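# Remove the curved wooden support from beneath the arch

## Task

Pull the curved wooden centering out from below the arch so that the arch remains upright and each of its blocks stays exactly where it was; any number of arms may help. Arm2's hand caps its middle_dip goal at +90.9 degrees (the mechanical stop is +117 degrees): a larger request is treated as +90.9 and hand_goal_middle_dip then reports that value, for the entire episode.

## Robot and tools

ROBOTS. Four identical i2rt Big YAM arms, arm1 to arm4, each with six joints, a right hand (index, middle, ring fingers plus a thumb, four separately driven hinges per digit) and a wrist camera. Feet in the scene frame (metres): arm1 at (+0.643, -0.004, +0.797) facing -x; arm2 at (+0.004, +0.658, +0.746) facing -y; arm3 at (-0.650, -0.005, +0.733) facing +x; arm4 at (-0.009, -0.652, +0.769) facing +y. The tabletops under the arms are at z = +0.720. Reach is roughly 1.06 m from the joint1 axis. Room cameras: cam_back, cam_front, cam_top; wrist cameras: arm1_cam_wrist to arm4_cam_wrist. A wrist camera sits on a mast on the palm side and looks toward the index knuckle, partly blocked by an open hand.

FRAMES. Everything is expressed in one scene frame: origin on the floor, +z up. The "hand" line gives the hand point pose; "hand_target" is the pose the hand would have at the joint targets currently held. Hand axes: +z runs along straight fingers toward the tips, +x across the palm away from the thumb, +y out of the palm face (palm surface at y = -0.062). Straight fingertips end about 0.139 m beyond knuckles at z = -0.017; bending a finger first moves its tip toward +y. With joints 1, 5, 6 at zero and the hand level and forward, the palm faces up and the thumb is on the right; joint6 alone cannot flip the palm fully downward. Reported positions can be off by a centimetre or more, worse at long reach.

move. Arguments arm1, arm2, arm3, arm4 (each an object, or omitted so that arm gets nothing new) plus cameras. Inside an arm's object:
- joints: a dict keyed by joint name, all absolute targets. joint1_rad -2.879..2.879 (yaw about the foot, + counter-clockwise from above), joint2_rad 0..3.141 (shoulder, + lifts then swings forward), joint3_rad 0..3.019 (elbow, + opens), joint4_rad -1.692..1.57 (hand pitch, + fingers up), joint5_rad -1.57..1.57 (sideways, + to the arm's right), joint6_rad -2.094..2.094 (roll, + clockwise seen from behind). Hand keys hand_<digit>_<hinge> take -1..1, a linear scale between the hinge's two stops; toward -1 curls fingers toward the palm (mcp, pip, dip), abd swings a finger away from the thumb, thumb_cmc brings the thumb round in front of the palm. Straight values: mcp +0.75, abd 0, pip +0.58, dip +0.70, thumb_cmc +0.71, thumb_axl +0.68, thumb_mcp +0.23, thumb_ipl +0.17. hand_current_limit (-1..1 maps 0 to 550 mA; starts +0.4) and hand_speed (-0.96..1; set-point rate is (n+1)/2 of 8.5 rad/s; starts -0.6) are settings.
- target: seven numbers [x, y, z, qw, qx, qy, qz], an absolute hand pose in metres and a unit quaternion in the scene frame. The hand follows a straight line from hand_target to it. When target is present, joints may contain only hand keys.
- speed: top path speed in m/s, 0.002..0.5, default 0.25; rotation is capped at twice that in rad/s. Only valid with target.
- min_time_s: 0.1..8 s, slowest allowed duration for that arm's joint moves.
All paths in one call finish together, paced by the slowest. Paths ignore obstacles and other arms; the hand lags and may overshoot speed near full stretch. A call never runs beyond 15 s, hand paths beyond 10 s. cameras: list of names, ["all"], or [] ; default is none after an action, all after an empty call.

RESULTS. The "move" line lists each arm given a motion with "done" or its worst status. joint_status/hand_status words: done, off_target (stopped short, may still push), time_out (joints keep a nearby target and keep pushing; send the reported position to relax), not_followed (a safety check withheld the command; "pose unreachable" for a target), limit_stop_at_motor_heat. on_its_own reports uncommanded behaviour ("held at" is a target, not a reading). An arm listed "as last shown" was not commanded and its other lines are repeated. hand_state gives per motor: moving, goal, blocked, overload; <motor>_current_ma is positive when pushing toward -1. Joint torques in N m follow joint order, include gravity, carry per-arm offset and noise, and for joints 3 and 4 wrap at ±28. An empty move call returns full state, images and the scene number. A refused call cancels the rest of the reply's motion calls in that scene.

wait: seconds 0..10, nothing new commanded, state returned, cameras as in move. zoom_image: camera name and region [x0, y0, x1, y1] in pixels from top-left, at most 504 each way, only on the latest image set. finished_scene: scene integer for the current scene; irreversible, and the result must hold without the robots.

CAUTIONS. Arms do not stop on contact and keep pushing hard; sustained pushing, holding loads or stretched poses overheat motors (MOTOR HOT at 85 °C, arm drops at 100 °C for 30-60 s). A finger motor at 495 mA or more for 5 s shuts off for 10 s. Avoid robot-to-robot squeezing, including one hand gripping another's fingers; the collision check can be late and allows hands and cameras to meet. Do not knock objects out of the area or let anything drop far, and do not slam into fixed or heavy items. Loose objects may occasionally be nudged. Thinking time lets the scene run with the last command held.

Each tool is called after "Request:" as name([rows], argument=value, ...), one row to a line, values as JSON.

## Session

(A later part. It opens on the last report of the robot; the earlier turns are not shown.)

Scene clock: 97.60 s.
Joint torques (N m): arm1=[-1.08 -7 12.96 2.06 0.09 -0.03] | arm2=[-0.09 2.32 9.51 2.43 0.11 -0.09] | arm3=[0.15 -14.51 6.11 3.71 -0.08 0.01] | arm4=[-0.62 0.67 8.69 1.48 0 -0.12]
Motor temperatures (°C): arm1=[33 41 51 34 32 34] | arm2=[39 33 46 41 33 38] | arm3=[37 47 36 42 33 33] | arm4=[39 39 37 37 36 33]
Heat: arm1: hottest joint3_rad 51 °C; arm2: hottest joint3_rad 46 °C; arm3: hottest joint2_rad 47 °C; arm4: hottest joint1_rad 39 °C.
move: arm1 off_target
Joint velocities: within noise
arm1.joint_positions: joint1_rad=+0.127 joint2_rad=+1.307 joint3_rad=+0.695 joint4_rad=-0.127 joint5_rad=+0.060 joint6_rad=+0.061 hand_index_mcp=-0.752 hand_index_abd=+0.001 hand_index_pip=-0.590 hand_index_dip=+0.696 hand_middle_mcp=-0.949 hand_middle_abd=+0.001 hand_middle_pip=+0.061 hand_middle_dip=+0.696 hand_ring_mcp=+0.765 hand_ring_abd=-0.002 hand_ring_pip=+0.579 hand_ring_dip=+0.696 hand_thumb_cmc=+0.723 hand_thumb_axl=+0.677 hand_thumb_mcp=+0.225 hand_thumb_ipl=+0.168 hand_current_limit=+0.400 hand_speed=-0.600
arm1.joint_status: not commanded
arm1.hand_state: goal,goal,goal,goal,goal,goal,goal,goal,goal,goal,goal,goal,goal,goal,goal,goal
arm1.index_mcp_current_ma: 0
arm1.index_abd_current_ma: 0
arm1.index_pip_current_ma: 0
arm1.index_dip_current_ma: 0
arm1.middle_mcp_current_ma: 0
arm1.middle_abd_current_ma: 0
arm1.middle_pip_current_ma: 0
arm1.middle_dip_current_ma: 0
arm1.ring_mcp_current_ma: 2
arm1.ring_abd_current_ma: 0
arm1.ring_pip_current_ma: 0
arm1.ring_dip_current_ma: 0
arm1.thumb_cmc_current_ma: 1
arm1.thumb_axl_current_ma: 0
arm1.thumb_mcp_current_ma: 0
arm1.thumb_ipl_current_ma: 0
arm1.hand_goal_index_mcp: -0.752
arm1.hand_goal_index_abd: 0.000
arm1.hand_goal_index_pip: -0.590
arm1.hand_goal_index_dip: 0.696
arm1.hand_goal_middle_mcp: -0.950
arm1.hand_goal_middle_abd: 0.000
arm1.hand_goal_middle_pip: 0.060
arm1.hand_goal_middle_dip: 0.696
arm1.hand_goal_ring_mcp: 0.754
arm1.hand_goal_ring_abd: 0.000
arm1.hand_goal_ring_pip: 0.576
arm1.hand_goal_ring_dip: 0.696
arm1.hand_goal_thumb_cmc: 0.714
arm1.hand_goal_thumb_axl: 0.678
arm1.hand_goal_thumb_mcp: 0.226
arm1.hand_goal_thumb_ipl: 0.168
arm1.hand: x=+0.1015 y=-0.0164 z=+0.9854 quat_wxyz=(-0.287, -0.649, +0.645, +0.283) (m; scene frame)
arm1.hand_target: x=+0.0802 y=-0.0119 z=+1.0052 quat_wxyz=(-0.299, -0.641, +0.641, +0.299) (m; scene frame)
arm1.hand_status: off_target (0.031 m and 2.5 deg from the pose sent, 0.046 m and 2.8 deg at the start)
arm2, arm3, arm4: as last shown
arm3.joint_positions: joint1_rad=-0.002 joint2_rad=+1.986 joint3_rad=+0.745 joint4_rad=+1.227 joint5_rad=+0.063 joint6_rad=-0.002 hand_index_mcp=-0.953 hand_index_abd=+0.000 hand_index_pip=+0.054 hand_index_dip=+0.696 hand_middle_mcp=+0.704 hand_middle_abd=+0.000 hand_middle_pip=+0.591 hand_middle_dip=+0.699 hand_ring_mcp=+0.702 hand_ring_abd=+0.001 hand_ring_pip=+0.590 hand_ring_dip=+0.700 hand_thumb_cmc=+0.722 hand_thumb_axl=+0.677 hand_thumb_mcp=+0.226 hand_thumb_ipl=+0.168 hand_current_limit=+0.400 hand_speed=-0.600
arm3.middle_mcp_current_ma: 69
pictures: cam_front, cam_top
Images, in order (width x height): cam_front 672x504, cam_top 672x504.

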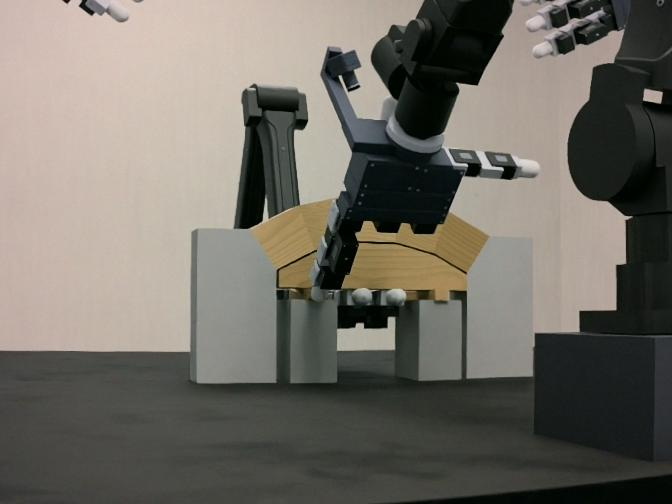

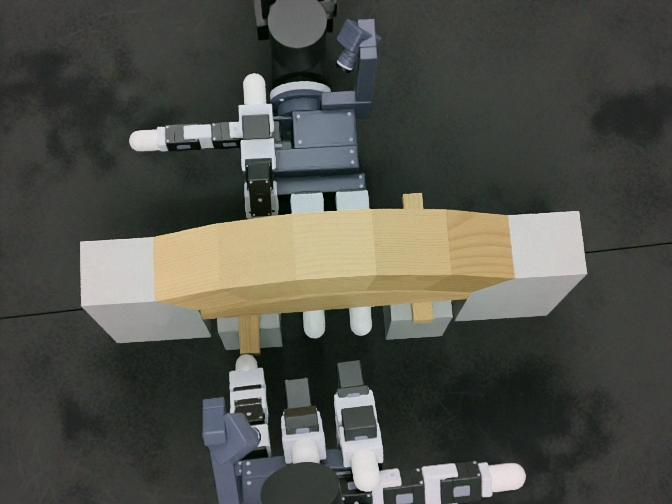

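Request:
move(arm1={"target": [0.20, -0.012, 1.03, 0.2988, 0.6408, -0.6408, -0.2988], "speed": 0.12}, cameras=["cam_top","cam_front","arm3_cam_wrist"])

Request:
zoom_image(camera="cam_front", region=[260, 200, 480, 350])

Request:
zoom_image(camera="arm3_cam_wrist", region=[100, 20, 480, 300])

Scene clock: 99.63 s.
Joint torques (N m): arm1=[-0.15 -5.42 8.88 1.1 0.18 0.11] | arm2=[-0.09 2.32 9.52 2.41 0.11 -0.09] | arm3=[-0.73 -14.45 6.02 3.78 -0.08 -0.05] | arm4=[-0.5 0.67 8.7 1.47 0 -0.12]
Motor temperatures (°C): arm1=[33 41 51 34 32 34] | arm2=[39 33 46 41 33 38] | arm3=[37 47 36 42 33 33] | arm4=[39 39 37 37 36 33]
Heat: arm1: hottest joint3_rad 51 °C; arm2: hottest joint3_rad 46 °C; arm3: hottest joint2_rad 47 °C; arm4: hottest joint1_rad 39 °C.
move: arm1 done
Joint velocities: within noise
arm1.joint_positions: joint1_rad=+0.144 joint2_rad=+0.926 joint3_rad=+0.545 joint4_rad=-0.301 joint5_rad=+0.085 joint6_rad=+0.067 hand_index_mcp=-0.752 hand_index_abd=+0.001 hand_index_pip=-0.590 hand_index_dip=+0.696 hand_middle_mcp=-0.949 hand_middle_abd=+0.001 hand_middle_pip=+0.061 hand_middle_dip=+0.696 hand_ring_mcp=+0.768 hand_ring_abd=-0.003 hand_ring_pip=+0.581 hand_ring_dip=+0.697 hand_thumb_cmc=+0.723 hand_thumb_axl=+0.677 hand_thumb_mcp=+0.225 hand_thumb_ipl=+0.168 hand_current_limit=+0.400 hand_speed=-0.600
arm1.joint_status: not commanded
arm1.hand_state: goal,goal,goal,goal,goal,goal,goal,goal,goal,goal,goal,goal,goal,goal,goal,goal
arm1.index_mcp_current_ma: 0
arm1.index_abd_current_ma: 0
arm1.index_pip_current_ma: 0
arm1.index_dip_current_ma: 0
arm1.middle_mcp_current_ma: 0
arm1.middle_abd_current_ma: 0
arm1.middle_pip_current_ma: 0
arm1.middle_dip_current_ma: 0
arm1.ring_mcp_current_ma: 3
arm1.ring_abd_current_ma: 0
arm1.ring_pip_current_ma: 0
arm1.ring_dip_current_ma: 0
arm1.thumb_cmc_current_ma: 1
arm1.thumb_axl_current_ma: 0
arm1.thumb_mcp_current_ma: 0
arm1.thumb_ipl_current_ma: 0
arm1.hand_goal_index_mcp: -0.752
arm1.hand_goal_index_abd: 0.000
arm1.hand_goal_index_pip: -0.590
arm1.hand_goal_index_dip: 0.696
arm1.hand_goal_middle_mcp: -0.950
arm1.hand_goal_middle_abd: 0.000
arm1.hand_goal_middle_pip: 0.060
arm1.hand_goal_middle_dip: 0.696
arm1.hand_goal_ring_mcp: 0.754
arm1.hand_goal_ring_abd: 0.000
arm1.hand_goal_ring_pip: 0.576
arm1.hand_goal_ring_dip: 0.696
arm1.hand_goal_thumb_cmc: 0.714
arm1.hand_goal_thumb_axl: 0.678
arm1.hand_goal_thumb_mcp: 0.226
arm1.hand_goal_thumb_ipl: 0.168
arm1.hand: x=+0.1943 y=-0.0104 z=+1.0375 quat_wxyz=(-0.302, -0.640, +0.638, +0.305) (m; scene frame)
arm1.hand_target: x=+0.1998 y=-0.0119 z=+1.0301 quat_wxyz=(-0.299, -0.641, +0.641, +0.299) (m; scene frame)
arm1.hand_status: done (0.010 m and 0.9 deg from the pose sent, 0.108 m and 2.5 deg at the start)
arm2, arm3, arm4: as last shown
arm3.joint_positions: joint1_rad=-0.002 joint2_rad=+1.986 joint3_rad=+0.745 joint4_rad=+1.227 joint5_rad=+0.063 joint6_rad=-0.002 hand_index_mcp=-0.953 hand_index_abd=+0.000 hand_index_pip=+0.054 hand_index_dip=+0.696 hand_middle_mcp=+0.703 hand_middle_abd=+0.000 hand_middle_pip=+0.591 hand_middle_dip=+0.699 hand_ring_mcp=+0.702 hand_ring_abd=+0.001 hand_ring_pip=+0.590 hand_ring_dip=+0.700 hand_thumb_cmc=+0.722 hand_thumb_axl=+0.677 hand_thumb_mcp=+0.226 hand_thumb_ipl=+0.168 hand_current_limit=+0.400 hand_speed=-0.600
arm3.middle_mcp_current_ma: 68
pictures: arm3_cam_wrist, cam_front, cam_top
Images, in order (width x height): arm3_cam_wrist 672x504, cam_front 672x504, cam_top 672x504.

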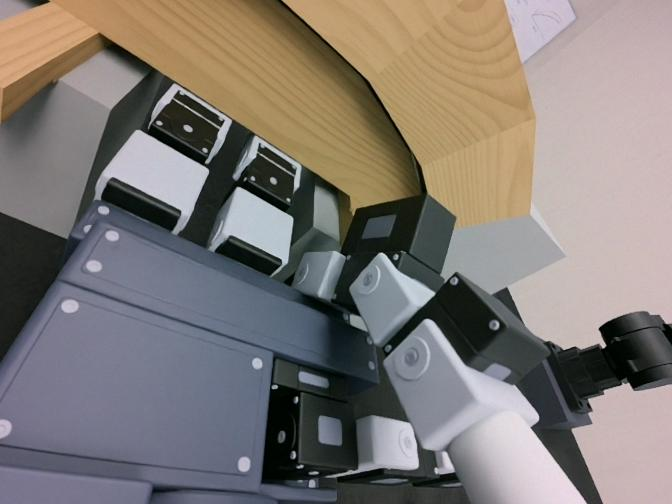

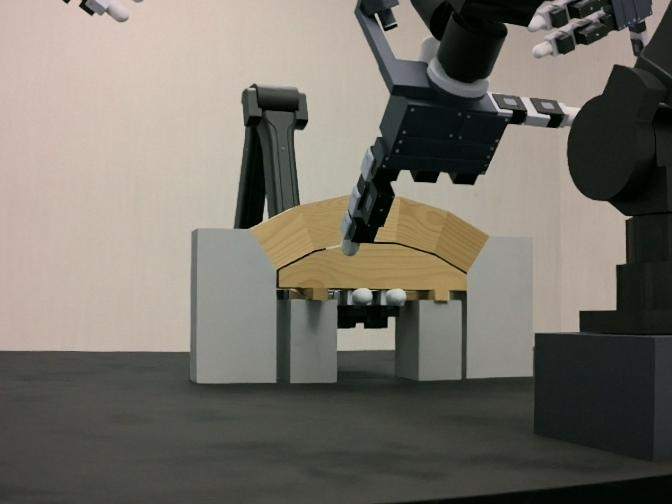

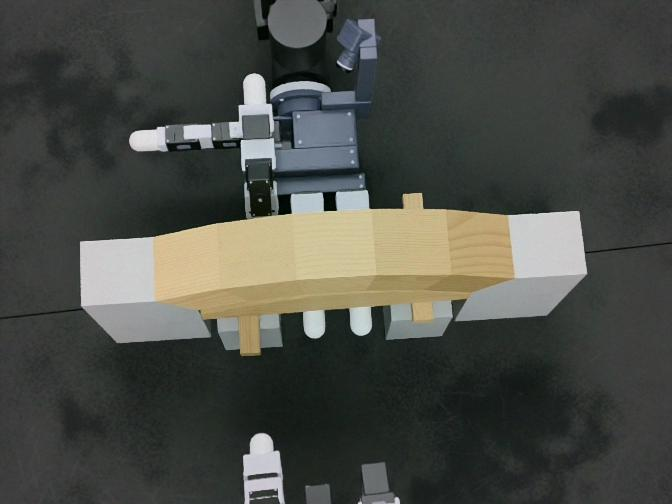

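Scaled by 2.291 from the camera's 672x504 image, which has a finer 960x720 frame.

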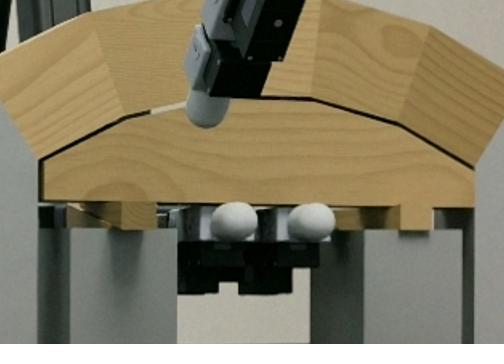

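Scaled by 1.326 from the camera's 672x504 image, which has a finer 960x720 frame.

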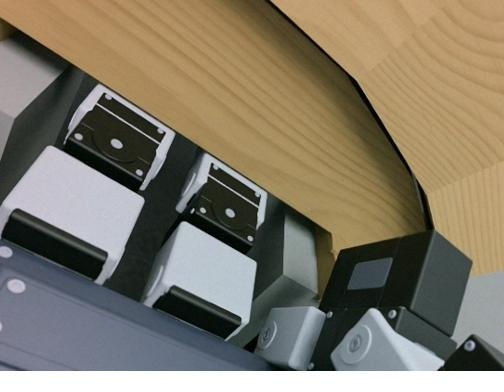

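Request:
move(arm3={"target": [-0.0437, -0.0335, 0.9148, 0.5171, 0.5086, 0.4822, 0.4912], "speed": 0.02}, cameras=["arm3_cam_wrist","cam_front"])

Request:
zoom_image(camera="cam_front", region=[260, 200, 480, 350])

Scene clock: 101.37 s.
Joint torques (N m): arm1=[-0.38 -5.66 8.83 1.16 0.22 0.06] | arm2=[-0.03 2.37 9.52 2.41 0.11 -0.1] | arm3=[-0.09 -14.21 5.35 3.26 -0.08 0.03] | arm4=[-0.67 0.67 8.7 1.5 0 -0.11]
Motor temperatures (°C): arm1=[33 41 51 34 32 34] | arm2=[39 33 46 41 33 38] | arm3=[37 48 36 42 33 33] | arm4=[39 39 37 37 36 33]
Heat: arm1: hottest joint3_rad 51 °C; arm2: hottest joint3_rad 46 °C; arm3: hottest joint2_rad 48 °C; arm4: hottest joint1_rad 39 °C.
move: arm3 done
Joint velocities: within noise
arm1, arm2, arm4: as last shown
arm1.joint_positions: joint1_rad=+0.144 joint2_rad=+0.926 joint3_rad=+0.545 joint4_rad=-0.302 joint5_rad=+0.085 joint6_rad=+0.067 hand_index_mcp=-0.752 hand_index_abd=+0.001 hand_index_pip=-0.590 hand_index_dip=+0.696 hand_middle_mcp=-0.949 hand_middle_abd=+0.001 hand_middle_pip=+0.061 hand_middle_dip=+0.696 hand_ring_mcp=+0.768 hand_ring_abd=-0.003 hand_ring_pip=+0.581 hand_ring_dip=+0.697 hand_thumb_cmc=+0.723 hand_thumb_axl=+0.677 hand_thumb_mcp=+0.225 hand_thumb_ipl=+0.168 hand_current_limit=+0.400 hand_speed=-0.600
arm1.hand: x=+0.1943 y=-0.0104 z=+1.0374 quat_wxyz=(-0.302, -0.640, +0.638, +0.305) (m; scene frame)
arm1.hand_target: x=+0.1998 y=-0.0119 z=+1.0300 quat_wxyz=(-0.299, -0.641, +0.641, +0.299) (m; scene frame)
arm3.joint_positions: joint1_rad=-0.002 joint2_rad=+1.986 joint3_rad=+0.745 joint4_rad=+1.227 joint5_rad=+0.063 joint6_rad=-0.002 hand_index_mcp=-0.953 hand_index_abd=+0.000 hand_index_pip=+0.054 hand_index_dip=+0.696 hand_middle_mcp=+0.703 hand_middle_abd=+0.000 hand_middle_pip=+0.591 hand_middle_dip=+0.699 hand_ring_mcp=+0.702 hand_ring_abd=+0.001 hand_ring_pip=+0.590 hand_ring_dip=+0.700 hand_thumb_cmc=+0.722 hand_thumb_axl=+0.677 hand_thumb_mcp=+0.226 hand_thumb_ipl=+0.168 hand_current_limit=+0.400 hand_speed=-0.600
arm3.joint_status: not commanded
arm3.hand_state: goal,goal,goal,goal,blocked,goal,goal,goal,blocked,goal,goal,goal,goal,goal,goal,goal
arm3.index_mcp_current_ma: 0
arm3.index_abd_current_ma: 0
arm3.index_pip_current_ma: -1
arm3.index_dip_current_ma: 0
arm3.middle_mcp_current_ma: 68
arm3.middle_abd_current_ma: 0
arm3.middle_pip_current_ma: 4
arm3.middle_dip_current_ma: 0
arm3.ring_mcp_current_ma: 65
arm3.ring_abd_current_ma: 0
arm3.ring_pip_current_ma: 3
arm3.ring_dip_current_ma: 0
arm3.thumb_cmc_current_ma: 1
arm3.thumb_axl_current_ma: 0
arm3.thumb_mcp_current_ma: 0
arm3.thumb_ipl_current_ma: 0
arm3.hand_goal_index_mcp: -0.950
arm3.hand_goal_index_abd: 0.000
arm3.hand_goal_index_pip: 0.060
arm3.hand_goal_index_dip: 0.696
arm3.hand_goal_middle_mcp: 0.640
arm3.hand_goal_middle_abd: 0.000
arm3.hand_goal_middle_pip: 0.576
arm3.hand_goal_middle_dip: 0.696
arm3.hand_goal_ring_mcp: 0.640
arm3.hand_goal_ring_abd: 0.000
arm3.hand_goal_ring_pip: 0.576
arm3.hand_goal_ring_dip: 0.696
arm3.hand_goal_thumb_cmc: 0.714
arm3.hand_goal_thumb_axl: 0.678
arm3.hand_goal_thumb_mcp: 0.226
arm3.hand_goal_thumb_ipl: 0.168
arm3.hand: x=-0.0432 y=-0.0258 z=+0.9081 quat_wxyz=(+0.510, +0.511, +0.492, +0.487) (m; scene frame)
arm3.hand_target: x=-0.0437 y=-0.0335 z=+0.9147 quat_wxyz=(+0.517, +0.509, +0.482, +0.491) (m; scene frame)
arm3.hand_status: done (0.010 m and 1.5 deg from the pose sent, 0.010 m and 1.5 deg at the start)
pictures: arm3_cam_wrist, cam_front
Images, in order (width x height): arm3_cam_wrist 672x504, cam_front 672x504.

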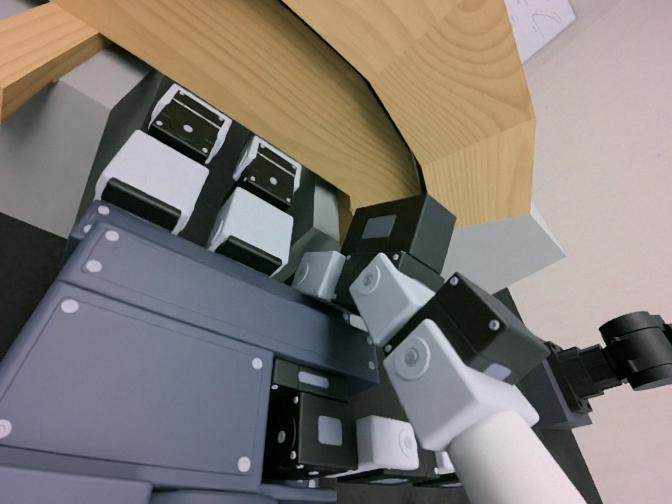

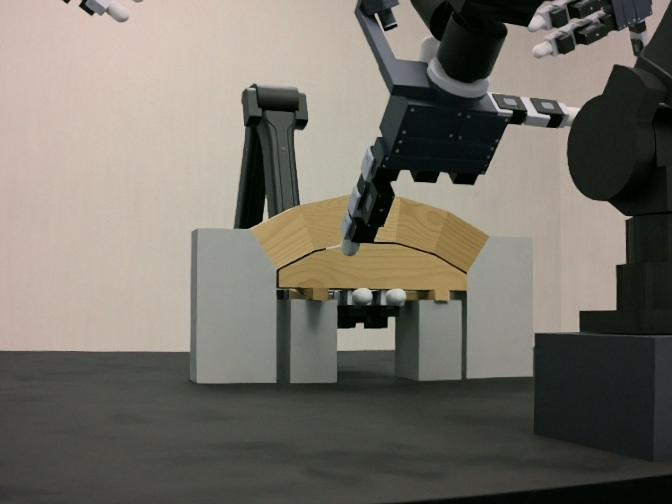

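Scaled by 2.291 from the camera's 672x504 image, which has a finer 960x720 frame.

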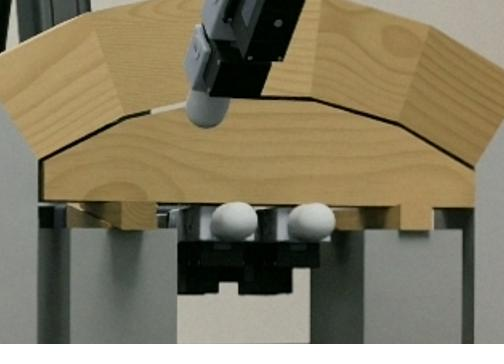

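Request:
move(arm3={"target": [-0.0587, -0.0327, 0.9148, 0.5171, 0.5086, 0.4822, 0.4912], "speed": 0.015}, arm1={"joints": {"joint2_rad": 0.65}, "min_time_s": 2}, cameras=["arm3_cam_wrist","cam_front","cam_top"])

Request:
zoom_image(camera="cam_front", region=[260, 200, 480, 350])

Request:
zoom_image(camera="cam_top", region=[180, 180, 450, 400])

Scene clock: 104.00 s.
Joint torques (N m): arm1=[0.26 -2.61 9.54 1.43 0.17 0.06] | arm2=[-0.09 2.26 9.54 2.43 0.11 -0.09] | arm3=[0.38 -14.62 4.21 3.52 -0.01 0.02] | arm4=[-0.62 0.62 8.72 1.48 0 -0.12]
Motor temperatures (°C): arm1=[33 41 51 34 32 34] | arm2=[39 33 46 41 33 38] | arm3=[37 48 36 42 33 32] | arm4=[39 39 37 37 36 32]
Heat: arm1: hottest joint3_rad 51 °C; arm2: hottest joint3_rad 46 °C; arm3: hottest joint2_rad 48 °C; arm4: hottest joint1_rad 39 °C.
move: arm1 done; arm3 off_target
Joint velocities: within noise
arm1.joint_positions: joint1_rad=+0.144 joint2_rad=+0.658 joint3_rad=+0.545 joint4_rad=-0.302 joint5_rad=+0.085 joint6_rad=+0.067 hand_index_mcp=-0.752 hand_index_abd=+0.001 hand_index_pip=-0.590 hand_index_dip=+0.696 hand_middle_mcp=-0.949 hand_middle_abd=+0.001 hand_middle_pip=+0.061 hand_middle_dip=+0.696 hand_ring_mcp=+0.768 hand_ring_abd=-0.003 hand_ring_pip=+0.581 hand_ring_dip=+0.697 hand_thumb_cmc=+0.723 hand_thumb_axl=+0.677 hand_thumb_mcp=+0.225 hand_thumb_ipl=+0.168 hand_current_limit=+0.400 hand_speed=-0.600
arm1.joint_status: all done
arm1.hand_state: goal,goal,goal,goal,goal,goal,goal,goal,goal,goal,goal,goal,goal,goal,goal,goal
arm1.index_mcp_current_ma: 0
arm1.index_abd_current_ma: 0
arm1.index_pip_current_ma: 0
arm1.index_dip_current_ma: 0
arm1.middle_mcp_current_ma: 0
arm1.middle_abd_current_ma: 0
arm1.middle_pip_current_ma: 0
arm1.middle_dip_current_ma: 0
arm1.ring_mcp_current_ma: 3
arm1.ring_abd_current_ma: 0
arm1.ring_pip_current_ma: 0
arm1.ring_dip_current_ma: 0
arm1.thumb_cmc_current_ma: 1
arm1.thumb_axl_current_ma: 0
arm1.thumb_mcp_current_ma: 0
arm1.thumb_ipl_current_ma: 0
arm1.hand_goal_index_mcp: -0.752
arm1.hand_goal_index_abd: 0.000
arm1.hand_goal_index_pip: -0.590
arm1.hand_goal_index_dip: 0.696
arm1.hand_goal_middle_mcp: -0.950
arm1.hand_goal_middle_abd: 0.000
arm1.hand_goal_middle_pip: 0.060
arm1.hand_goal_middle_dip: 0.696
arm1.hand_goal_ring_mcp: 0.754
arm1.hand_goal_ring_abd: 0.000
arm1.hand_goal_ring_pip: 0.576
arm1.hand_goal_ring_dip: 0.696
arm1.hand_goal_thumb_cmc: 0.714
arm1.hand_goal_thumb_axl: 0.678
arm1.hand_goal_thumb_mcp: 0.226
arm1.hand_goal_thumb_ipl: 0.168
arm1.hand: x=+0.2383 y=-0.0058 z=+1.1458 quat_wxyz=(-0.394, -0.589, +0.596, +0.377) (m; scene frame)
arm1.hand_target: x=+0.2415 y=-0.0072 z=+1.1369 quat_wxyz=(-0.391, -0.591, +0.600, +0.371) (m; scene frame)
arm1.hand_status: not commanded
arm2.joint_positions: joint1_rad=+0.026 joint2_rad=+0.643 joint3_rad=+1.411 joint4_rad=-1.287 joint5_rad=+0.093 joint6_rad=+1.162 hand_index_mcp=+0.755 hand_index_abd=+0.000 hand_index_pip=+0.577 hand_index_dip=+0.696 hand_middle_mcp=+0.755 hand_middle_abd=+0.000 hand_middle_pip=+0.577 hand_middle_dip=+0.696 hand_ring_mcp=+0.755 hand_ring_abd=+0.000 hand_ring_pip=+0.577 hand_ring_dip=+0.696 hand_thumb_cmc=+0.715 hand_thumb_axl=+0.677 hand_thumb_mcp=+0.226 hand_thumb_ipl=+0.168 hand_current_limit=+0.400 hand_speed=-0.600
arm2.joint_status: not commanded
arm2.hand_state: goal,goal,goal,goal,goal,goal,goal,goal,goal,goal,goal,goal,goal,goal,goal,goal
arm2.index_mcp_current_ma: 0
arm2.index_abd_current_ma: 0
arm2.index_pip_current_ma: 0
arm2.index_dip_current_ma: 0
arm2.middle_mcp_current_ma: 0
arm2.middle_abd_current_ma: 0
arm2.middle_pip_current_ma: 0
arm2.middle_dip_current_ma: 0
arm2.ring_mcp_current_ma: 0
arm2.ring_abd_current_ma: 0
arm2.ring_pip_current_ma: 0
arm2.ring_dip_current_ma: 0
arm2.thumb_cmc_current_ma: 0
arm2.thumb_axl_current_ma: 0
arm2.thumb_mcp_current_ma: 0
arm2.thumb_ipl_current_ma: 0
arm2.hand_goal_index_mcp: 0.754
arm2.hand_goal_index_abd: 0.000
arm2.hand_goal_index_pip: 0.576
arm2.hand_goal_index_dip: 0.696
arm2.hand_goal_middle_mcp: 0.754
arm2.hand_goal_middle_abd: 0.000
arm2.hand_goal_middle_pip: 0.576
arm2.hand_goal_middle_dip: 0.696
arm2.hand_goal_ring_mcp: 0.754
arm2.hand_goal_ring_abd: 0.000
arm2.hand_goal_ring_pip: 0.576
arm2.hand_goal_ring_dip: 0.696
arm2.hand_goal_thumb_cmc: 0.714
arm2.hand_goal_thumb_axl: 0.678
arm2.hand_goal_thumb_mcp: 0.226
arm2.hand_goal_thumb_ipl: 0.168
arm2.hand: x=-0.1014 y=+0.4106 z=+1.3164 quat_wxyz=(+0.442, +0.708, -0.495, +0.241) (m; scene frame)
arm2.hand_target: x=-0.1015 y=+0.4137 z=+1.3285 quat_wxyz=(+0.451, +0.702, -0.492, +0.248) (m; scene frame)
arm2.hand_status: not commanded
arm3.joint_positions: joint1_rad=-0.002 joint2_rad=+1.982 joint3_rad=+0.712 joint4_rad=+1.246 joint5_rad=+0.063 joint6_rad=-0.002 hand_index_mcp=-0.953 hand_index_abd=+0.000 hand_index_pip=+0.054 hand_index_dip=+0.696 hand_middle_mcp=+0.679 hand_middle_abd=+0.000 hand_middle_pip=+0.591 hand_middle_dip=+0.700 hand_ring_mcp=+0.678 hand_ring_abd=+0.001 hand_ring_pip=+0.591 hand_ring_dip=+0.701 hand_thumb_cmc=+0.722 hand_thumb_axl=+0.677 hand_thumb_mcp=+0.226 hand_thumb_ipl=+0.168 hand_current_limit=+0.400 hand_speed=-0.600
arm3.joint_status: not commanded
arm3.hand_state: goal,goal,goal,goal,blocked,goal,goal,goal,blocked,goal,goal,goal,goal,goal,goal,goal
arm3.index_mcp_current_ma: 0
arm3.index_abd_current_ma: 0
arm3.index_pip_current_ma: -1
arm3.index_dip_current_ma: 0
arm3.middle_mcp_current_ma: 26
arm3.middle_abd_current_ma: 0
arm3.middle_pip_current_ma: 4
arm3.middle_dip_current_ma: 0
arm3.ring_mcp_current_ma: 25
arm3.ring_abd_current_ma: 0
arm3.ring_pip_current_ma: 3
arm3.ring_dip_current_ma: 0
arm3.thumb_cmc_current_ma: 1
arm3.thumb_axl_current_ma: 0
arm3.thumb_mcp_current_ma: 0
arm3.thumb_ipl_current_ma: 0
arm3.hand_goal_index_mcp: -0.950
arm3.hand_goal_index_abd: 0.000
arm3.hand_goal_index_pip: 0.060
arm3.hand_goal_index_dip: 0.696
arm3.hand_goal_middle_mcp: 0.640
arm3.hand_goal_middle_abd: 0.000
arm3.hand_goal_middle_pip: 0.576
arm3.hand_goal_middle_dip: 0.696
arm3.hand_goal_ring_mcp: 0.640
arm3.hand_goal_ring_abd: 0.000
arm3.hand_goal_ring_pip: 0.576
arm3.hand_goal_ring_dip: 0.696
arm3.hand_goal_thumb_cmc: 0.714
arm3.hand_goal_thumb_axl: 0.678
arm3.hand_goal_thumb_mcp: 0.226
arm3.hand_goal_thumb_ipl: 0.168
arm3.on_its_own: hand_middle_mcp moved -0.025 toward your old target +0.640; hand_ring_mcp moved -0.024 toward your old target +0.640
arm3.hand: x=-0.0542 y=-0.0260 z=+0.9028 quat_wxyz=(+0.508, +0.513, +0.495, +0.484) (m; scene frame)
arm3.hand_target: x=-0.0586 y=-0.0327 z=+0.9146 quat_wxyz=(+0.517, +0.509, +0.482, +0.491) (m; scene frame)
arm3.hand_status: off_target (0.014 m and 2.0 deg from the pose sent, 0.018 m and 1.5 deg at the start)
arm4.joint_positions: joint1_rad=+0.002 joint2_rad=+0.640 joint3_rad=+1.352 joint4_rad=-1.260 joint5_rad=-0.057 joint6_rad=+1.182 hand_index_mcp=+0.754 hand_index_abd=+0.000 hand_index_pip=+0.577 hand_index_dip=+0.696 hand_middle_mcp=+0.754 hand_middle_abd=+0.000 hand_middle_pip=+0.577 hand_middle_dip=+0.696 hand_ring_mcp=+0.754 hand_ring_abd=+0.000 hand_ring_pip=+0.577 hand_ring_dip=+0.696 hand_thumb_cmc=+0.714 hand_thumb_axl=+0.677 hand_thumb_mcp=+0.226 hand_thumb_ipl=+0.168 hand_current_limit=+0.400 hand_speed=-0.600
arm4.joint_status: not commanded
arm4.hand_state: goal,goal,goal,goal,goal,goal,goal,goal,goal,goal,goal,goal,goal,goal,goal,goal
arm4.index_mcp_current_ma: 0
arm4.index_abd_current_ma: 0
arm4.index_pip_current_ma: 0
arm4.index_dip_current_ma: 0
arm4.middle_mcp_current_ma: 0
arm4.middle_abd_current_ma: 0
arm4.middle_pip_current_ma: 0
arm4.middle_dip_current_ma: 0
arm4.ring_mcp_current_ma: 0
arm4.ring_abd_current_ma: 0
arm4.ring_pip_current_ma: 0
arm4.ring_dip_current_ma: 0
arm4.thumb_cmc_current_ma: 0
arm4.thumb_axl_current_ma: 0
arm4.thumb_mcp_current_ma: 0
arm4.thumb_ipl_current_ma: 0
arm4.hand_goal_index_mcp: 0.754
arm4.hand_goal_index_abd: 0.000
arm4.hand_goal_index_pip: 0.576
arm4.hand_goal_index_dip: 0.696
arm4.hand_goal_middle_mcp: 0.754
arm4.hand_goal_middle_abd: 0.000
arm4.hand_goal_middle_pip: 0.576
arm4.hand_goal_middle_dip: 0.696
arm4.hand_goal_ring_mcp: 0.754
arm4.hand_goal_ring_abd: 0.000
arm4.hand_goal_ring_pip: 0.576
arm4.hand_goal_ring_dip: 0.696
arm4.hand_goal_thumb_cmc: 0.714
arm4.hand_goal_thumb_axl: 0.678
arm4.hand_goal_thumb_mcp: 0.226
arm4.hand_goal_thumb_ipl: 0.168
arm4.hand: x=+0.0525 y=-0.3823 z=+1.3097 quat_wxyz=(-0.296, +0.459, +0.741, +0.392) (m; scene frame)
arm4.hand_target: x=+0.0524 y=-0.3847 z=+1.3217 quat_wxyz=(-0.302, +0.455, +0.736, +0.401) (m; scene frame)
arm4.hand_status: not commanded
pictures: arm3_cam_wrist, cam_front, cam_top
Images, in order (width x height): arm3_cam_wrist 672x504, cam_front 672x504, cam_top 672x504.

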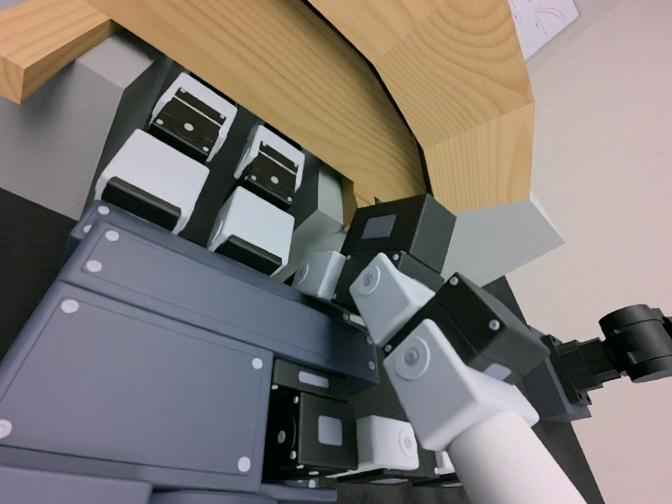

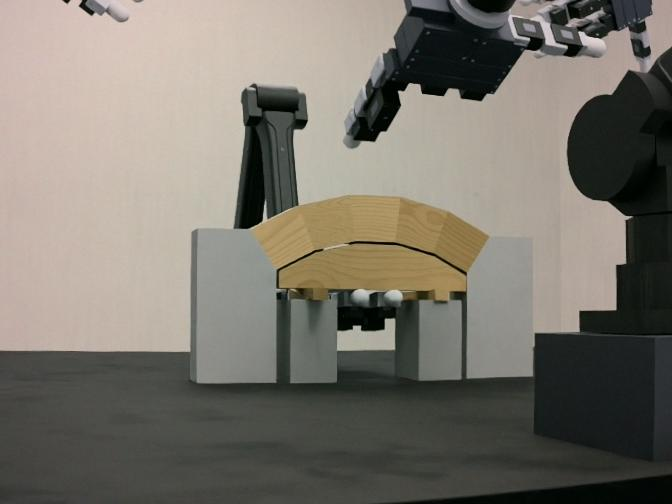

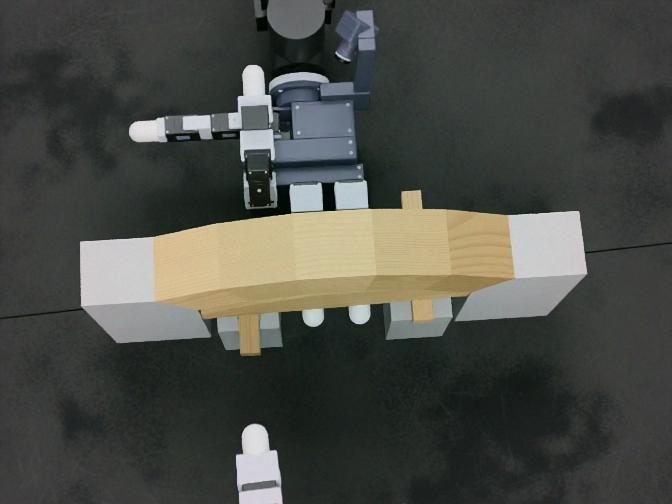

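Scaled by 2.291 from the camera's 672x504 image, which has a finer 960x720 frame.

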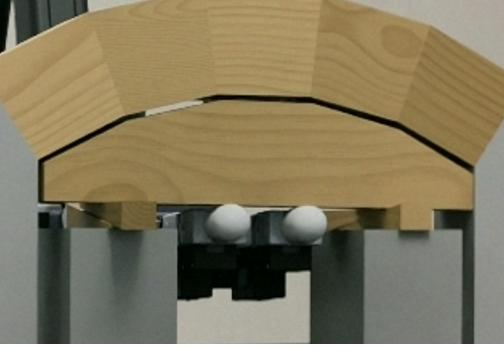

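Scaled by 1.867 from the camera's 672x504 image, which has a finer 960x720 frame.

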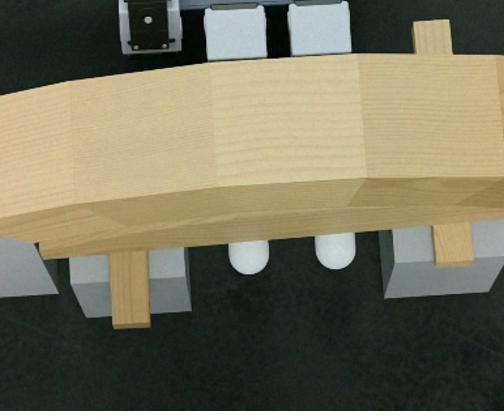

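Request:
move(arm3={"joints": {"hand_middle_mcp": 0.59, "hand_ring_mcp": 0.59}}, cameras=["cam_front"])

Request:
zoom_image(camera="cam_front", region=[260, 200, 480, 350])

Scene clock: 105.47 s.
Joint torques (N m): arm1=[0.03 -2.73 9.63 1.4 0.17 0.06] | arm2=[-0.09 2.37 9.54 2.41 0.11 -0.09] | arm3=[-0.5 -15.03 4.78 3.4 0.01 0.02] | arm4=[-0.62 0.67 8.69 1.48 0.01 -0.12]
Motor temperatures (°C): arm1=[33 41 51 34 32 34] | arm2=[39 33 46 41 33 38] | arm3=[37 48 35 42 33 32] | arm4=[39 39 37 37 36 32]
Heat: arm1: hottest joint3_rad 51 °C; arm2: hottest joint3_rad 46 °C; arm3: hottest joint2_rad 48 °C; arm4: hottest joint1_rad 39 °C.
move: arm3 off_target
Joint velocities: within noise
arm1, arm2, arm4: as last shown
arm3.joint_positions: joint1_rad=-0.002 joint2_rad=+1.982 joint3_rad=+0.705 joint4_rad=+1.246 joint5_rad=+0.063 joint6_rad=-0.002 hand_index_mcp=-0.953 hand_index_abd=+0.000 hand_index_pip=+0.054 hand_index_dip=+0.696 hand_middle_mcp=+0.655 hand_middle_abd=+0.000 hand_middle_pip=+0.593 hand_middle_dip=+0.701 hand_ring_mcp=+0.655 hand_ring_abd=+0.001 hand_ring_pip=+0.592 hand_ring_dip=+0.703 hand_thumb_cmc=+0.722 hand_thumb_axl=+0.677 hand_thumb_mcp=+0.226 hand_thumb_ipl=+0.168 hand_current_limit=+0.400 hand_speed=-0.600
arm3.joint_status: hand_middle_mcp off_target (ended at +0.655, target +0.590); hand_ring_mcp off_target (ended at +0.655, target +0.590)
arm3.hand_state: goal,goal,goal,goal,blocked,goal,goal,goal,blocked,goal,goal,goal,goal,goal,goal,goal
arm3.index_mcp_current_ma: 0
arm3.index_abd_current_ma: 0
arm3.index_pip_current_ma: -1
arm3.index_dip_current_ma: 0
arm3.middle_mcp_current_ma: 72
arm3.middle_abd_current_ma: 0
arm3.middle_pip_current_ma: 4
arm3.middle_dip_current_ma: 0
arm3.ring_mcp_current_ma: 71
arm3.ring_abd_current_ma: 0
arm3.ring_pip_current_ma: 4
arm3.ring_dip_current_ma: 1
arm3.thumb_cmc_current_ma: 1
arm3.thumb_axl_current_ma: 0
arm3.thumb_mcp_current_ma: 0
arm3.thumb_ipl_current_ma: 0
arm3.hand_goal_index_mcp: -0.950
arm3.hand_goal_index_abd: 0.000
arm3.hand_goal_index_pip: 0.060
arm3.hand_goal_index_dip: 0.696
arm3.hand_goal_middle_mcp: 0.590
arm3.hand_goal_middle_abd: 0.000
arm3.hand_goal_middle_pip: 0.576
arm3.hand_goal_middle_dip: 0.696
arm3.hand_goal_ring_mcp: 0.590
arm3.hand_goal_ring_abd: 0.000
arm3.hand_goal_ring_pip: 0.576
arm3.hand_goal_ring_dip: 0.696
arm3.hand_goal_thumb_cmc: 0.714
arm3.hand_goal_thumb_axl: 0.678
arm3.hand_goal_thumb_mcp: 0.226
arm3.hand_goal_thumb_ipl: 0.168
arm3.hand: x=-0.0559 y=-0.0261 z=+0.9006 quat_wxyz=(+0.506, +0.514, +0.496, +0.483) (m; scene frame)
arm3.hand_target: x=-0.0587 y=-0.0327 z=+0.9146 quat_wxyz=(+0.517, +0.509, +0.482, +0.491) (m; scene frame)
arm3.hand_status: not commanded
pictures: cam_front
Images, in order (width x height): cam_front 672x504.

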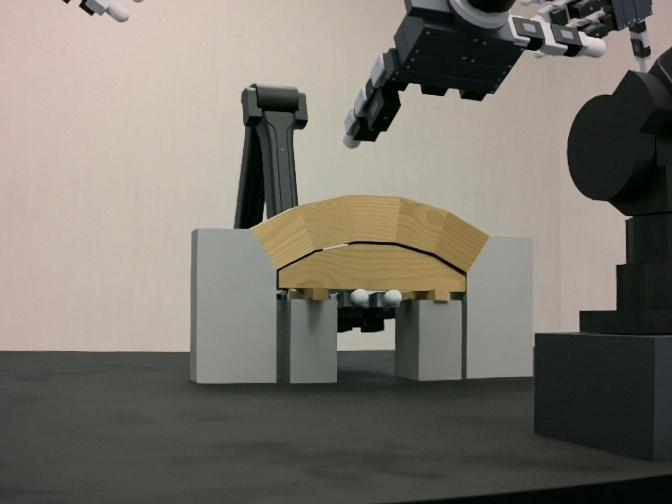

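Scaled by 2.291 from the camera's 672x504 image, which has a finer 960x720 frame.

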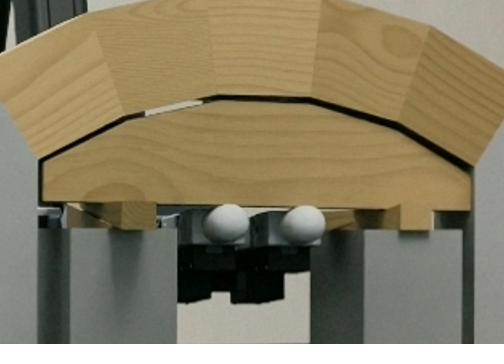

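Request:
move(arm3={"target": [-0.0787, -0.0317, 0.9148, 0.5171, 0.5086, 0.4822, 0.4912], "speed": 0.015}, cameras=["arm3_cam_wrist","cam_front","cam_top"])

Request:
zoom_image(camera="cam_front", region=[260, 200, 480, 350])

Request:
zoom_image(camera="cam_top", region=[180, 180, 450, 400])

Scene clock: 107.53 s.
Joint torques (N m): arm1=[-0.26 -2.32 9.69 1.37 0.18 0.07] | arm2=[-0.09 2.32 9.54 2.41 0.11 -0.1] | arm3=[0.21 -14.51 3.97 3.84 0.05 -0.01] | arm4=[-0.62 0.56 8.7 1.5 0.01 -0.11]
Motor temperatures (°C): arm1=[33 41 51 34 32 34] | arm2=[39 33 46 41 33 38] | arm3=[37 48 35 42 33 32] | arm4=[39 39 37 37 36 32]
Heat: arm1: hottest joint3_rad 51 °C; arm2: hottest joint3_rad 46 °C; arm3: hottest joint2_rad 48 °C; arm4: hottest joint1_rad 39 °C.
move: arm3 off_target
Joint velocities: arm1=[within noise] | arm2=[within noise] | arm3=[-0.015 -0.005 -0.022 0.002 -0.154 -0.066] | arm4=[within noise]
arm1, arm2, arm4: as last shown
arm3.joint_positions: joint1_rad=-0.002 joint2_rad=+1.967 joint3_rad=+0.653 joint4_rad=+1.275 joint5_rad=+0.064 joint6_rad=-0.002 hand_index_mcp=-0.953 hand_index_abd=+0.000 hand_index_pip=+0.054 hand_index_dip=+0.696 hand_middle_mcp=+0.643 hand_middle_abd=+0.000 hand_middle_pip=+0.593 hand_middle_dip=+0.701 hand_ring_mcp=+0.643 hand_ring_abd=+0.000 hand_ring_pip=+0.592 hand_ring_dip=+0.703 hand_thumb_cmc=+0.722 hand_thumb_axl=+0.677 hand_thumb_mcp=+0.226 hand_thumb_ipl=+0.168 hand_current_limit=+0.400 hand_speed=-0.600
arm3.joint_status: not commanded
arm3.hand_state: goal,goal,goal,goal,blocked,goal,goal,goal,blocked,goal,goal,goal,goal,goal,goal,goal
arm3.index_mcp_current_ma: 0
arm3.index_abd_current_ma: 0
arm3.index_pip_current_ma: -1
arm3.index_dip_current_ma: 0
arm3.middle_mcp_current_ma: 47
arm3.middle_abd_current_ma: 0
arm3.middle_pip_current_ma: 4
arm3.middle_dip_current_ma: 0
arm3.ring_mcp_current_ma: 48
arm3.ring_abd_current_ma: 0
arm3.ring_pip_current_ma: 4
arm3.ring_dip_current_ma: 1
arm3.thumb_cmc_current_ma: 1
arm3.thumb_axl_current_ma: 0
arm3.thumb_mcp_current_ma: 0
arm3.thumb_ipl_current_ma: 0
arm3.hand_goal_index_mcp: -0.950
arm3.hand_goal_index_abd: 0.000
arm3.hand_goal_index_pip: 0.060
arm3.hand_goal_index_dip: 0.696
arm3.hand_goal_middle_mcp: 0.590
arm3.hand_goal_middle_abd: 0.000
arm3.hand_goal_middle_pip: 0.576
arm3.hand_goal_middle_dip: 0.696
arm3.hand_goal_ring_mcp: 0.590
arm3.hand_goal_ring_abd: 0.000
arm3.hand_goal_ring_pip: 0.576
arm3.hand_goal_ring_dip: 0.696
arm3.hand_goal_thumb_cmc: 0.714
arm3.hand_goal_thumb_axl: 0.678
arm3.hand_goal_thumb_mcp: 0.226
arm3.hand_goal_thumb_ipl: 0.168
arm3.hand: x=-0.0739 y=-0.0266 z=+0.8978 quat_wxyz=(+0.505, +0.517, +0.498, +0.480) (m; scene frame)
arm3.hand_target: x=-0.0787 y=-0.0317 z=+0.9143 quat_wxyz=(+0.517, +0.509, +0.482, +0.491) (m; scene frame)
arm3.hand_status: off_target (0.018 m and 2.8 deg from the pose sent, 0.027 m and 2.4 deg at the start)
pictures: arm3_cam_wrist, cam_front, cam_top
Images, in order (width x height): arm3_cam_wrist 672x504, cam_front 672x504, cam_top 672x504.

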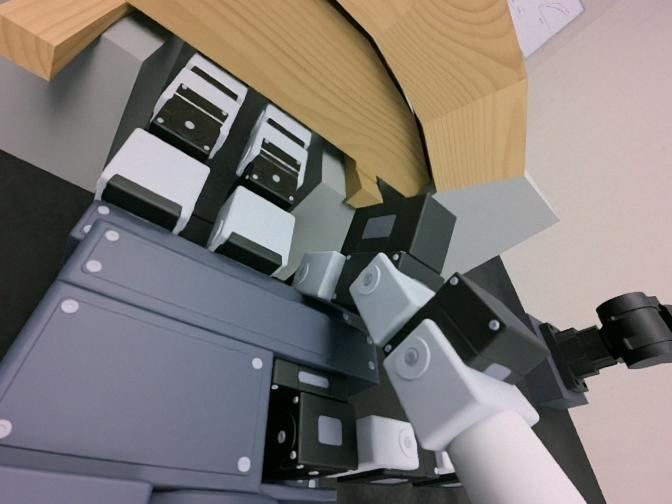

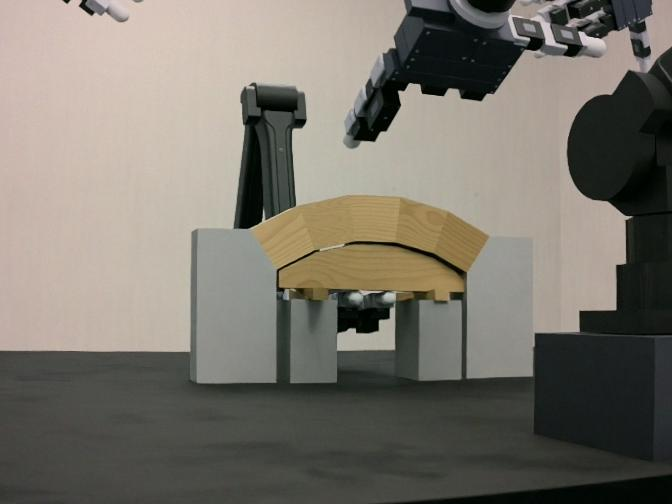

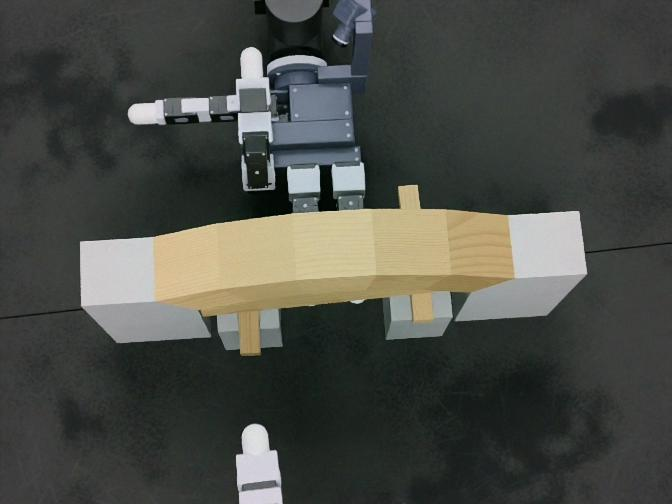

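Scaled by 2.291 from the camera's 672x504 image, which has a finer 960x720 frame.

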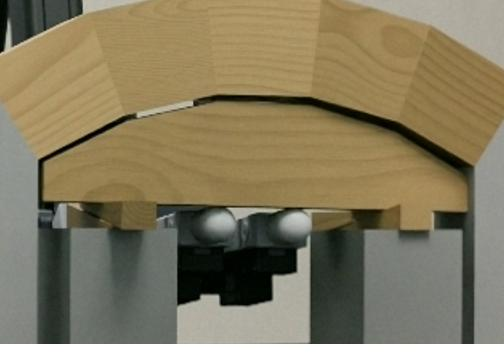

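Scaled by 1.867 from the camera's 672x504 image, which has a finer 960x720 frame.

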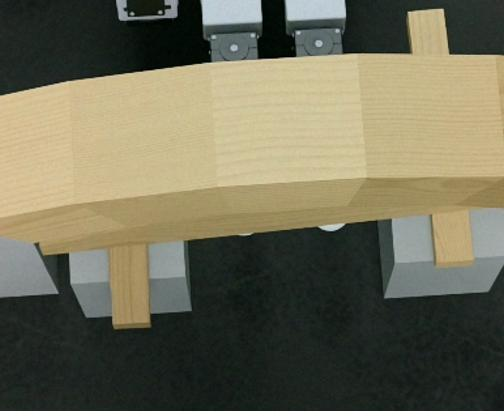

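Request:
wait(seconds=2)

Scene clock: 112.67 s.
Joint torques (N m): arm1=[-0.03 -2.26 9.5 1.31 0.18 0.08] | arm2=[-0.09 2.26 9.54 2.41 0.11 -0.09] | arm3=[0.26 -14.86 4.26 3.96 0.02 0] | arm4=[-0.62 0.62 8.69 1.5 0 -0.12]
Motor temperatures (°C): arm1=[33 41 51 34 32 34] | arm2=[39 33 46 41 33 38] | arm3=[37 48 35 42 33 32] | arm4=[39 39 37 37 36 32]
Heat: arm1: hottest joint3_rad 51 °C; arm2: hottest joint3_rad 46 °C; arm3: hottest joint2_rad 48 °C; arm4: hottest joint1_rad 39 °C.
Joint velocities: within noise
arm1.joint_positions: joint1_rad=+0.144 joint2_rad=+0.658 joint3_rad=+0.545 joint4_rad=-0.302 joint5_rad=+0.085 joint6_rad=+0.067 hand_index_mcp=-0.752 hand_index_abd=+0.001 hand_index_pip=-0.590 hand_index_dip=+0.696 hand_middle_mcp=-0.949 hand_middle_abd=+0.001 hand_middle_pip=+0.061 hand_middle_dip=+0.696 hand_ring_mcp=+0.768 hand_ring_abd=-0.003 hand_ring_pip=+0.581 hand_ring_dip=+0.697 hand_thumb_cmc=+0.723 hand_thumb_axl=+0.677 hand_thumb_mcp=+0.225 hand_thumb_ipl=+0.168 hand_current_limit=+0.400 hand_speed=-0.600
arm1.joint_status: not commanded
arm1.hand_state: goal,goal,goal,goal,goal,goal,goal,goal,goal,goal,goal,goal,goal,goal,goal,goal
arm1.index_mcp_current_ma: 0
arm1.index_abd_current_ma: 0
arm1.index_pip_current_ma: 0
arm1.index_dip_current_ma: 0
arm1.middle_mcp_current_ma: 0
arm1.middle_abd_current_ma: 0
arm1.middle_pip_current_ma: 0
arm1.middle_dip_current_ma: 0
arm1.ring_mcp_current_ma: 3
arm1.ring_abd_current_ma: 0
arm1.ring_pip_current_ma: 0
arm1.ring_dip_current_ma: 0
arm1.thumb_cmc_current_ma: 1
arm1.thumb_axl_current_ma: 0
arm1.thumb_mcp_current_ma: 0
arm1.thumb_ipl_current_ma: 0
arm1.hand_goal_index_mcp: -0.752
arm1.hand_goal_index_abd: 0.000
arm1.hand_goal_index_pip: -0.590
arm1.hand_goal_index_dip: 0.696
arm1.hand_goal_middle_mcp: -0.950
arm1.hand_goal_middle_abd: 0.000
arm1.hand_goal_middle_pip: 0.060
arm1.hand_goal_middle_dip: 0.696
arm1.hand_goal_ring_mcp: 0.754
arm1.hand_goal_ring_abd: 0.000
arm1.hand_goal_ring_pip: 0.576
arm1.hand_goal_ring_dip: 0.696
arm1.hand_goal_thumb_cmc: 0.714
arm1.hand_goal_thumb_axl: 0.678
arm1.hand_goal_thumb_mcp: 0.226
arm1.hand_goal_thumb_ipl: 0.168
arm1.hand: x=+0.2383 y=-0.0058 z=+1.1458 quat_wxyz=(-0.394, -0.589, +0.596, +0.377) (m; scene frame)
arm1.hand_target: x=+0.2415 y=-0.0072 z=+1.1369 quat_wxyz=(-0.391, -0.591, +0.600, +0.371) (m; scene frame)
arm1.hand_status: not commanded
arm2.joint_positions: joint1_rad=+0.026 joint2_rad=+0.643 joint3_rad=+1.411 joint4_rad=-1.287 joint5_rad=+0.093 joint6_rad=+1.162 hand_index_mcp=+0.755 hand_index_abd=+0.000 hand_index_pip=+0.577 hand_index_dip=+0.696 hand_middle_mcp=+0.755 hand_middle_abd=+0.000 hand_middle_pip=+0.577 hand_middle_dip=+0.696 hand_ring_mcp=+0.755 hand_ring_abd=+0.000 hand_ring_pip=+0.577 hand_ring_dip=+0.696 hand_thumb_cmc=+0.715 hand_thumb_axl=+0.677 hand_thumb_mcp=+0.226 hand_thumb_ipl=+0.168 hand_current_limit=+0.400 hand_speed=-0.600
arm2.joint_status: not commanded
arm2.hand_state: goal,goal,goal,goal,goal,goal,goal,goal,goal,goal,goal,goal,goal,goal,goal,goal
arm2.index_mcp_current_ma: 0
arm2.index_abd_current_ma: 0
arm2.index_pip_current_ma: 0
arm2.index_dip_current_ma: 0
arm2.middle_mcp_current_ma: 0
arm2.middle_abd_current_ma: 0
arm2.middle_pip_current_ma: 0
arm2.middle_dip_current_ma: 0
arm2.ring_mcp_current_ma: 0
arm2.ring_abd_current_ma: 0
arm2.ring_pip_current_ma: 0
arm2.ring_dip_current_ma: 0
arm2.thumb_cmc_current_ma: 0
arm2.thumb_axl_current_ma: 0
arm2.thumb_mcp_current_ma: 0
arm2.thumb_ipl_current_ma: 0
arm2.hand_goal_index_mcp: 0.754
arm2.hand_goal_index_abd: 0.000
arm2.hand_goal_index_pip: 0.576
arm2.hand_goal_index_dip: 0.696
arm2.hand_goal_middle_mcp: 0.754
arm2.hand_goal_middle_abd: 0.000
arm2.hand_goal_middle_pip: 0.576
arm2.hand_goal_middle_dip: 0.696
arm2.hand_goal_ring_mcp: 0.754
arm2.hand_goal_ring_abd: 0.000
arm2.hand_goal_ring_pip: 0.576
arm2.hand_goal_ring_dip: 0.696
arm2.hand_goal_thumb_cmc: 0.714
arm2.hand_goal_thumb_axl: 0.678
arm2.hand_goal_thumb_mcp: 0.226
arm2.hand_goal_thumb_ipl: 0.168
arm2.hand: x=-0.1014 y=+0.4106 z=+1.3164 quat_wxyz=(+0.442, +0.708, -0.495, +0.241) (m; scene frame)
arm2.hand_target: x=-0.1015 y=+0.4137 z=+1.3285 quat_wxyz=(+0.451, +0.702, -0.492, +0.248) (m; scene frame)
arm2.hand_status: not commanded
arm3.joint_positions: joint1_rad=-0.002 joint2_rad=+1.967 joint3_rad=+0.653 joint4_rad=+1.275 joint5_rad=+0.064 joint6_rad=-0.002 hand_index_mcp=-0.953 hand_index_abd=+0.000 hand_index_pip=+0.054 hand_index_dip=+0.696 hand_middle_mcp=+0.643 hand_middle_abd=+0.000 hand_middle_pip=+0.593 hand_middle_dip=+0.701 hand_ring_mcp=+0.643 hand_ring_abd=+0.000 hand_ring_pip=+0.592 hand_ring_dip=+0.703 hand_thumb_cmc=+0.722 hand_thumb_axl=+0.677 hand_thumb_mcp=+0.226 hand_thumb_ipl=+0.168 hand_current_limit=+0.400 hand_speed=-0.600
arm3.joint_status: not commanded
arm3.hand_state: goal,goal,goal,goal,blocked,goal,goal,goal,blocked,goal,goal,goal,goal,goal,goal,goal
arm3.index_mcp_current_ma: 0
arm3.index_abd_current_ma: 0
arm3.index_pip_current_ma: -1
arm3.index_dip_current_ma: 0
arm3.middle_mcp_current_ma: 47
arm3.middle_abd_current_ma: 0
arm3.middle_pip_current_ma: 4
arm3.middle_dip_current_ma: 0
arm3.ring_mcp_current_ma: 48
arm3.ring_abd_current_ma: 0
arm3.ring_pip_current_ma: 4
arm3.ring_dip_current_ma: 1
arm3.thumb_cmc_current_ma: 1
arm3.thumb_axl_current_ma: 0
arm3.thumb_mcp_current_ma: 0
arm3.thumb_ipl_current_ma: 0
arm3.hand_goal_index_mcp: -0.950
arm3.hand_goal_index_abd: 0.000
arm3.hand_goal_index_pip: 0.060
arm3.hand_goal_index_dip: 0.696
arm3.hand_goal_middle_mcp: 0.590
arm3.hand_goal_middle_abd: 0.000
arm3.hand_goal_middle_pip: 0.576
arm3.hand_goal_middle_dip: 0.696
arm3.hand_goal_ring_mcp: 0.590
arm3.hand_goal_ring_abd: 0.000
arm3.hand_goal_ring_pip: 0.576
arm3.hand_goal_ring_dip: 0.696
arm3.hand_goal_thumb_cmc: 0.714
arm3.hand_goal_thumb_axl: 0.678
arm3.hand_goal_thumb_mcp: 0.226
arm3.hand_goal_thumb_ipl: 0.168
arm3.hand: x=-0.0739 y=-0.0266 z=+0.8978 quat_wxyz=(+0.505, +0.517, +0.498, +0.480) (m; scene frame)
arm3.hand_target: x=-0.0787 y=-0.0317 z=+0.9143 quat_wxyz=(+0.517, +0.509, +0.482, +0.491) (m; scene frame)
arm3.hand_status: off_target (0.018 m and 2.8 deg from the pose sent, 0.027 m and 2.4 deg at the start)
arm4.joint_positions: joint1_rad=+0.002 joint2_rad=+0.640 joint3_rad=+1.352 joint4_rad=-1.260 joint5_rad=-0.057 joint6_rad=+1.182 hand_index_mcp=+0.754 hand_index_abd=+0.000 hand_index_pip=+0.577 hand_index_dip=+0.696 hand_middle_mcp=+0.754 hand_middle_abd=+0.000 hand_middle_pip=+0.577 hand_middle_dip=+0.696 hand_ring_mcp=+0.754 hand_ring_abd=+0.000 hand_ring_pip=+0.577 hand_ring_dip=+0.696 hand_thumb_cmc=+0.714 hand_thumb_axl=+0.677 hand_thumb_mcp=+0.226 hand_thumb_ipl=+0.168 hand_current_limit=+0.400 hand_speed=-0.600
arm4.joint_status: not commanded
arm4.hand_state: goal,goal,goal,goal,goal,goal,goal,goal,goal,goal,goal,goal,goal,goal,goal,goal
arm4.index_mcp_current_ma: 0
arm4.index_abd_current_ma: 0
arm4.index_pip_current_ma: 0
arm4.index_dip_current_ma: 0
arm4.middle_mcp_current_ma: 0
arm4.middle_abd_current_ma: 0
arm4.middle_pip_current_ma: 0
arm4.middle_dip_current_ma: 0
arm4.ring_mcp_current_ma: 0
arm4.ring_abd_current_ma: 0
arm4.ring_pip_current_ma: 0
arm4.ring_dip_current_ma: 0
arm4.thumb_cmc_current_ma: 0
arm4.thumb_axl_current_ma: 0
arm4.thumb_mcp_current_ma: 0
arm4.thumb_ipl_current_ma: 0
arm4.hand_goal_index_mcp: 0.754
arm4.hand_goal_index_abd: 0.000
arm4.hand_goal_index_pip: 0.576
arm4.hand_goal_index_dip: 0.696
arm4.hand_goal_middle_mcp: 0.754
arm4.hand_goal_middle_abd: 0.000
arm4.hand_goal_middle_pip: 0.576
arm4.hand_goal_middle_dip: 0.696
arm4.hand_goal_ring_mcp: 0.754
arm4.hand_goal_ring_abd: 0.000
arm4.hand_goal_ring_pip: 0.576
arm4.hand_goal_ring_dip: 0.696
arm4.hand_goal_thumb_cmc: 0.714
arm4.hand_goal_thumb_axl: 0.678
arm4.hand_goal_thumb_mcp: 0.226
arm4.hand_goal_thumb_ipl: 0.168
arm4.hand: x=+0.0525 y=-0.3823 z=+1.3097 quat_wxyz=(-0.296, +0.459, +0.741, +0.392) (m; scene frame)
arm4.hand_target: x=+0.0524 y=-0.3847 z=+1.3217 quat_wxyz=(-0.302, +0.455, +0.736, +0.401) (m; scene frame)
arm4.hand_status: not commanded
wait: 2.00 s; at rest from the start
pictures: none


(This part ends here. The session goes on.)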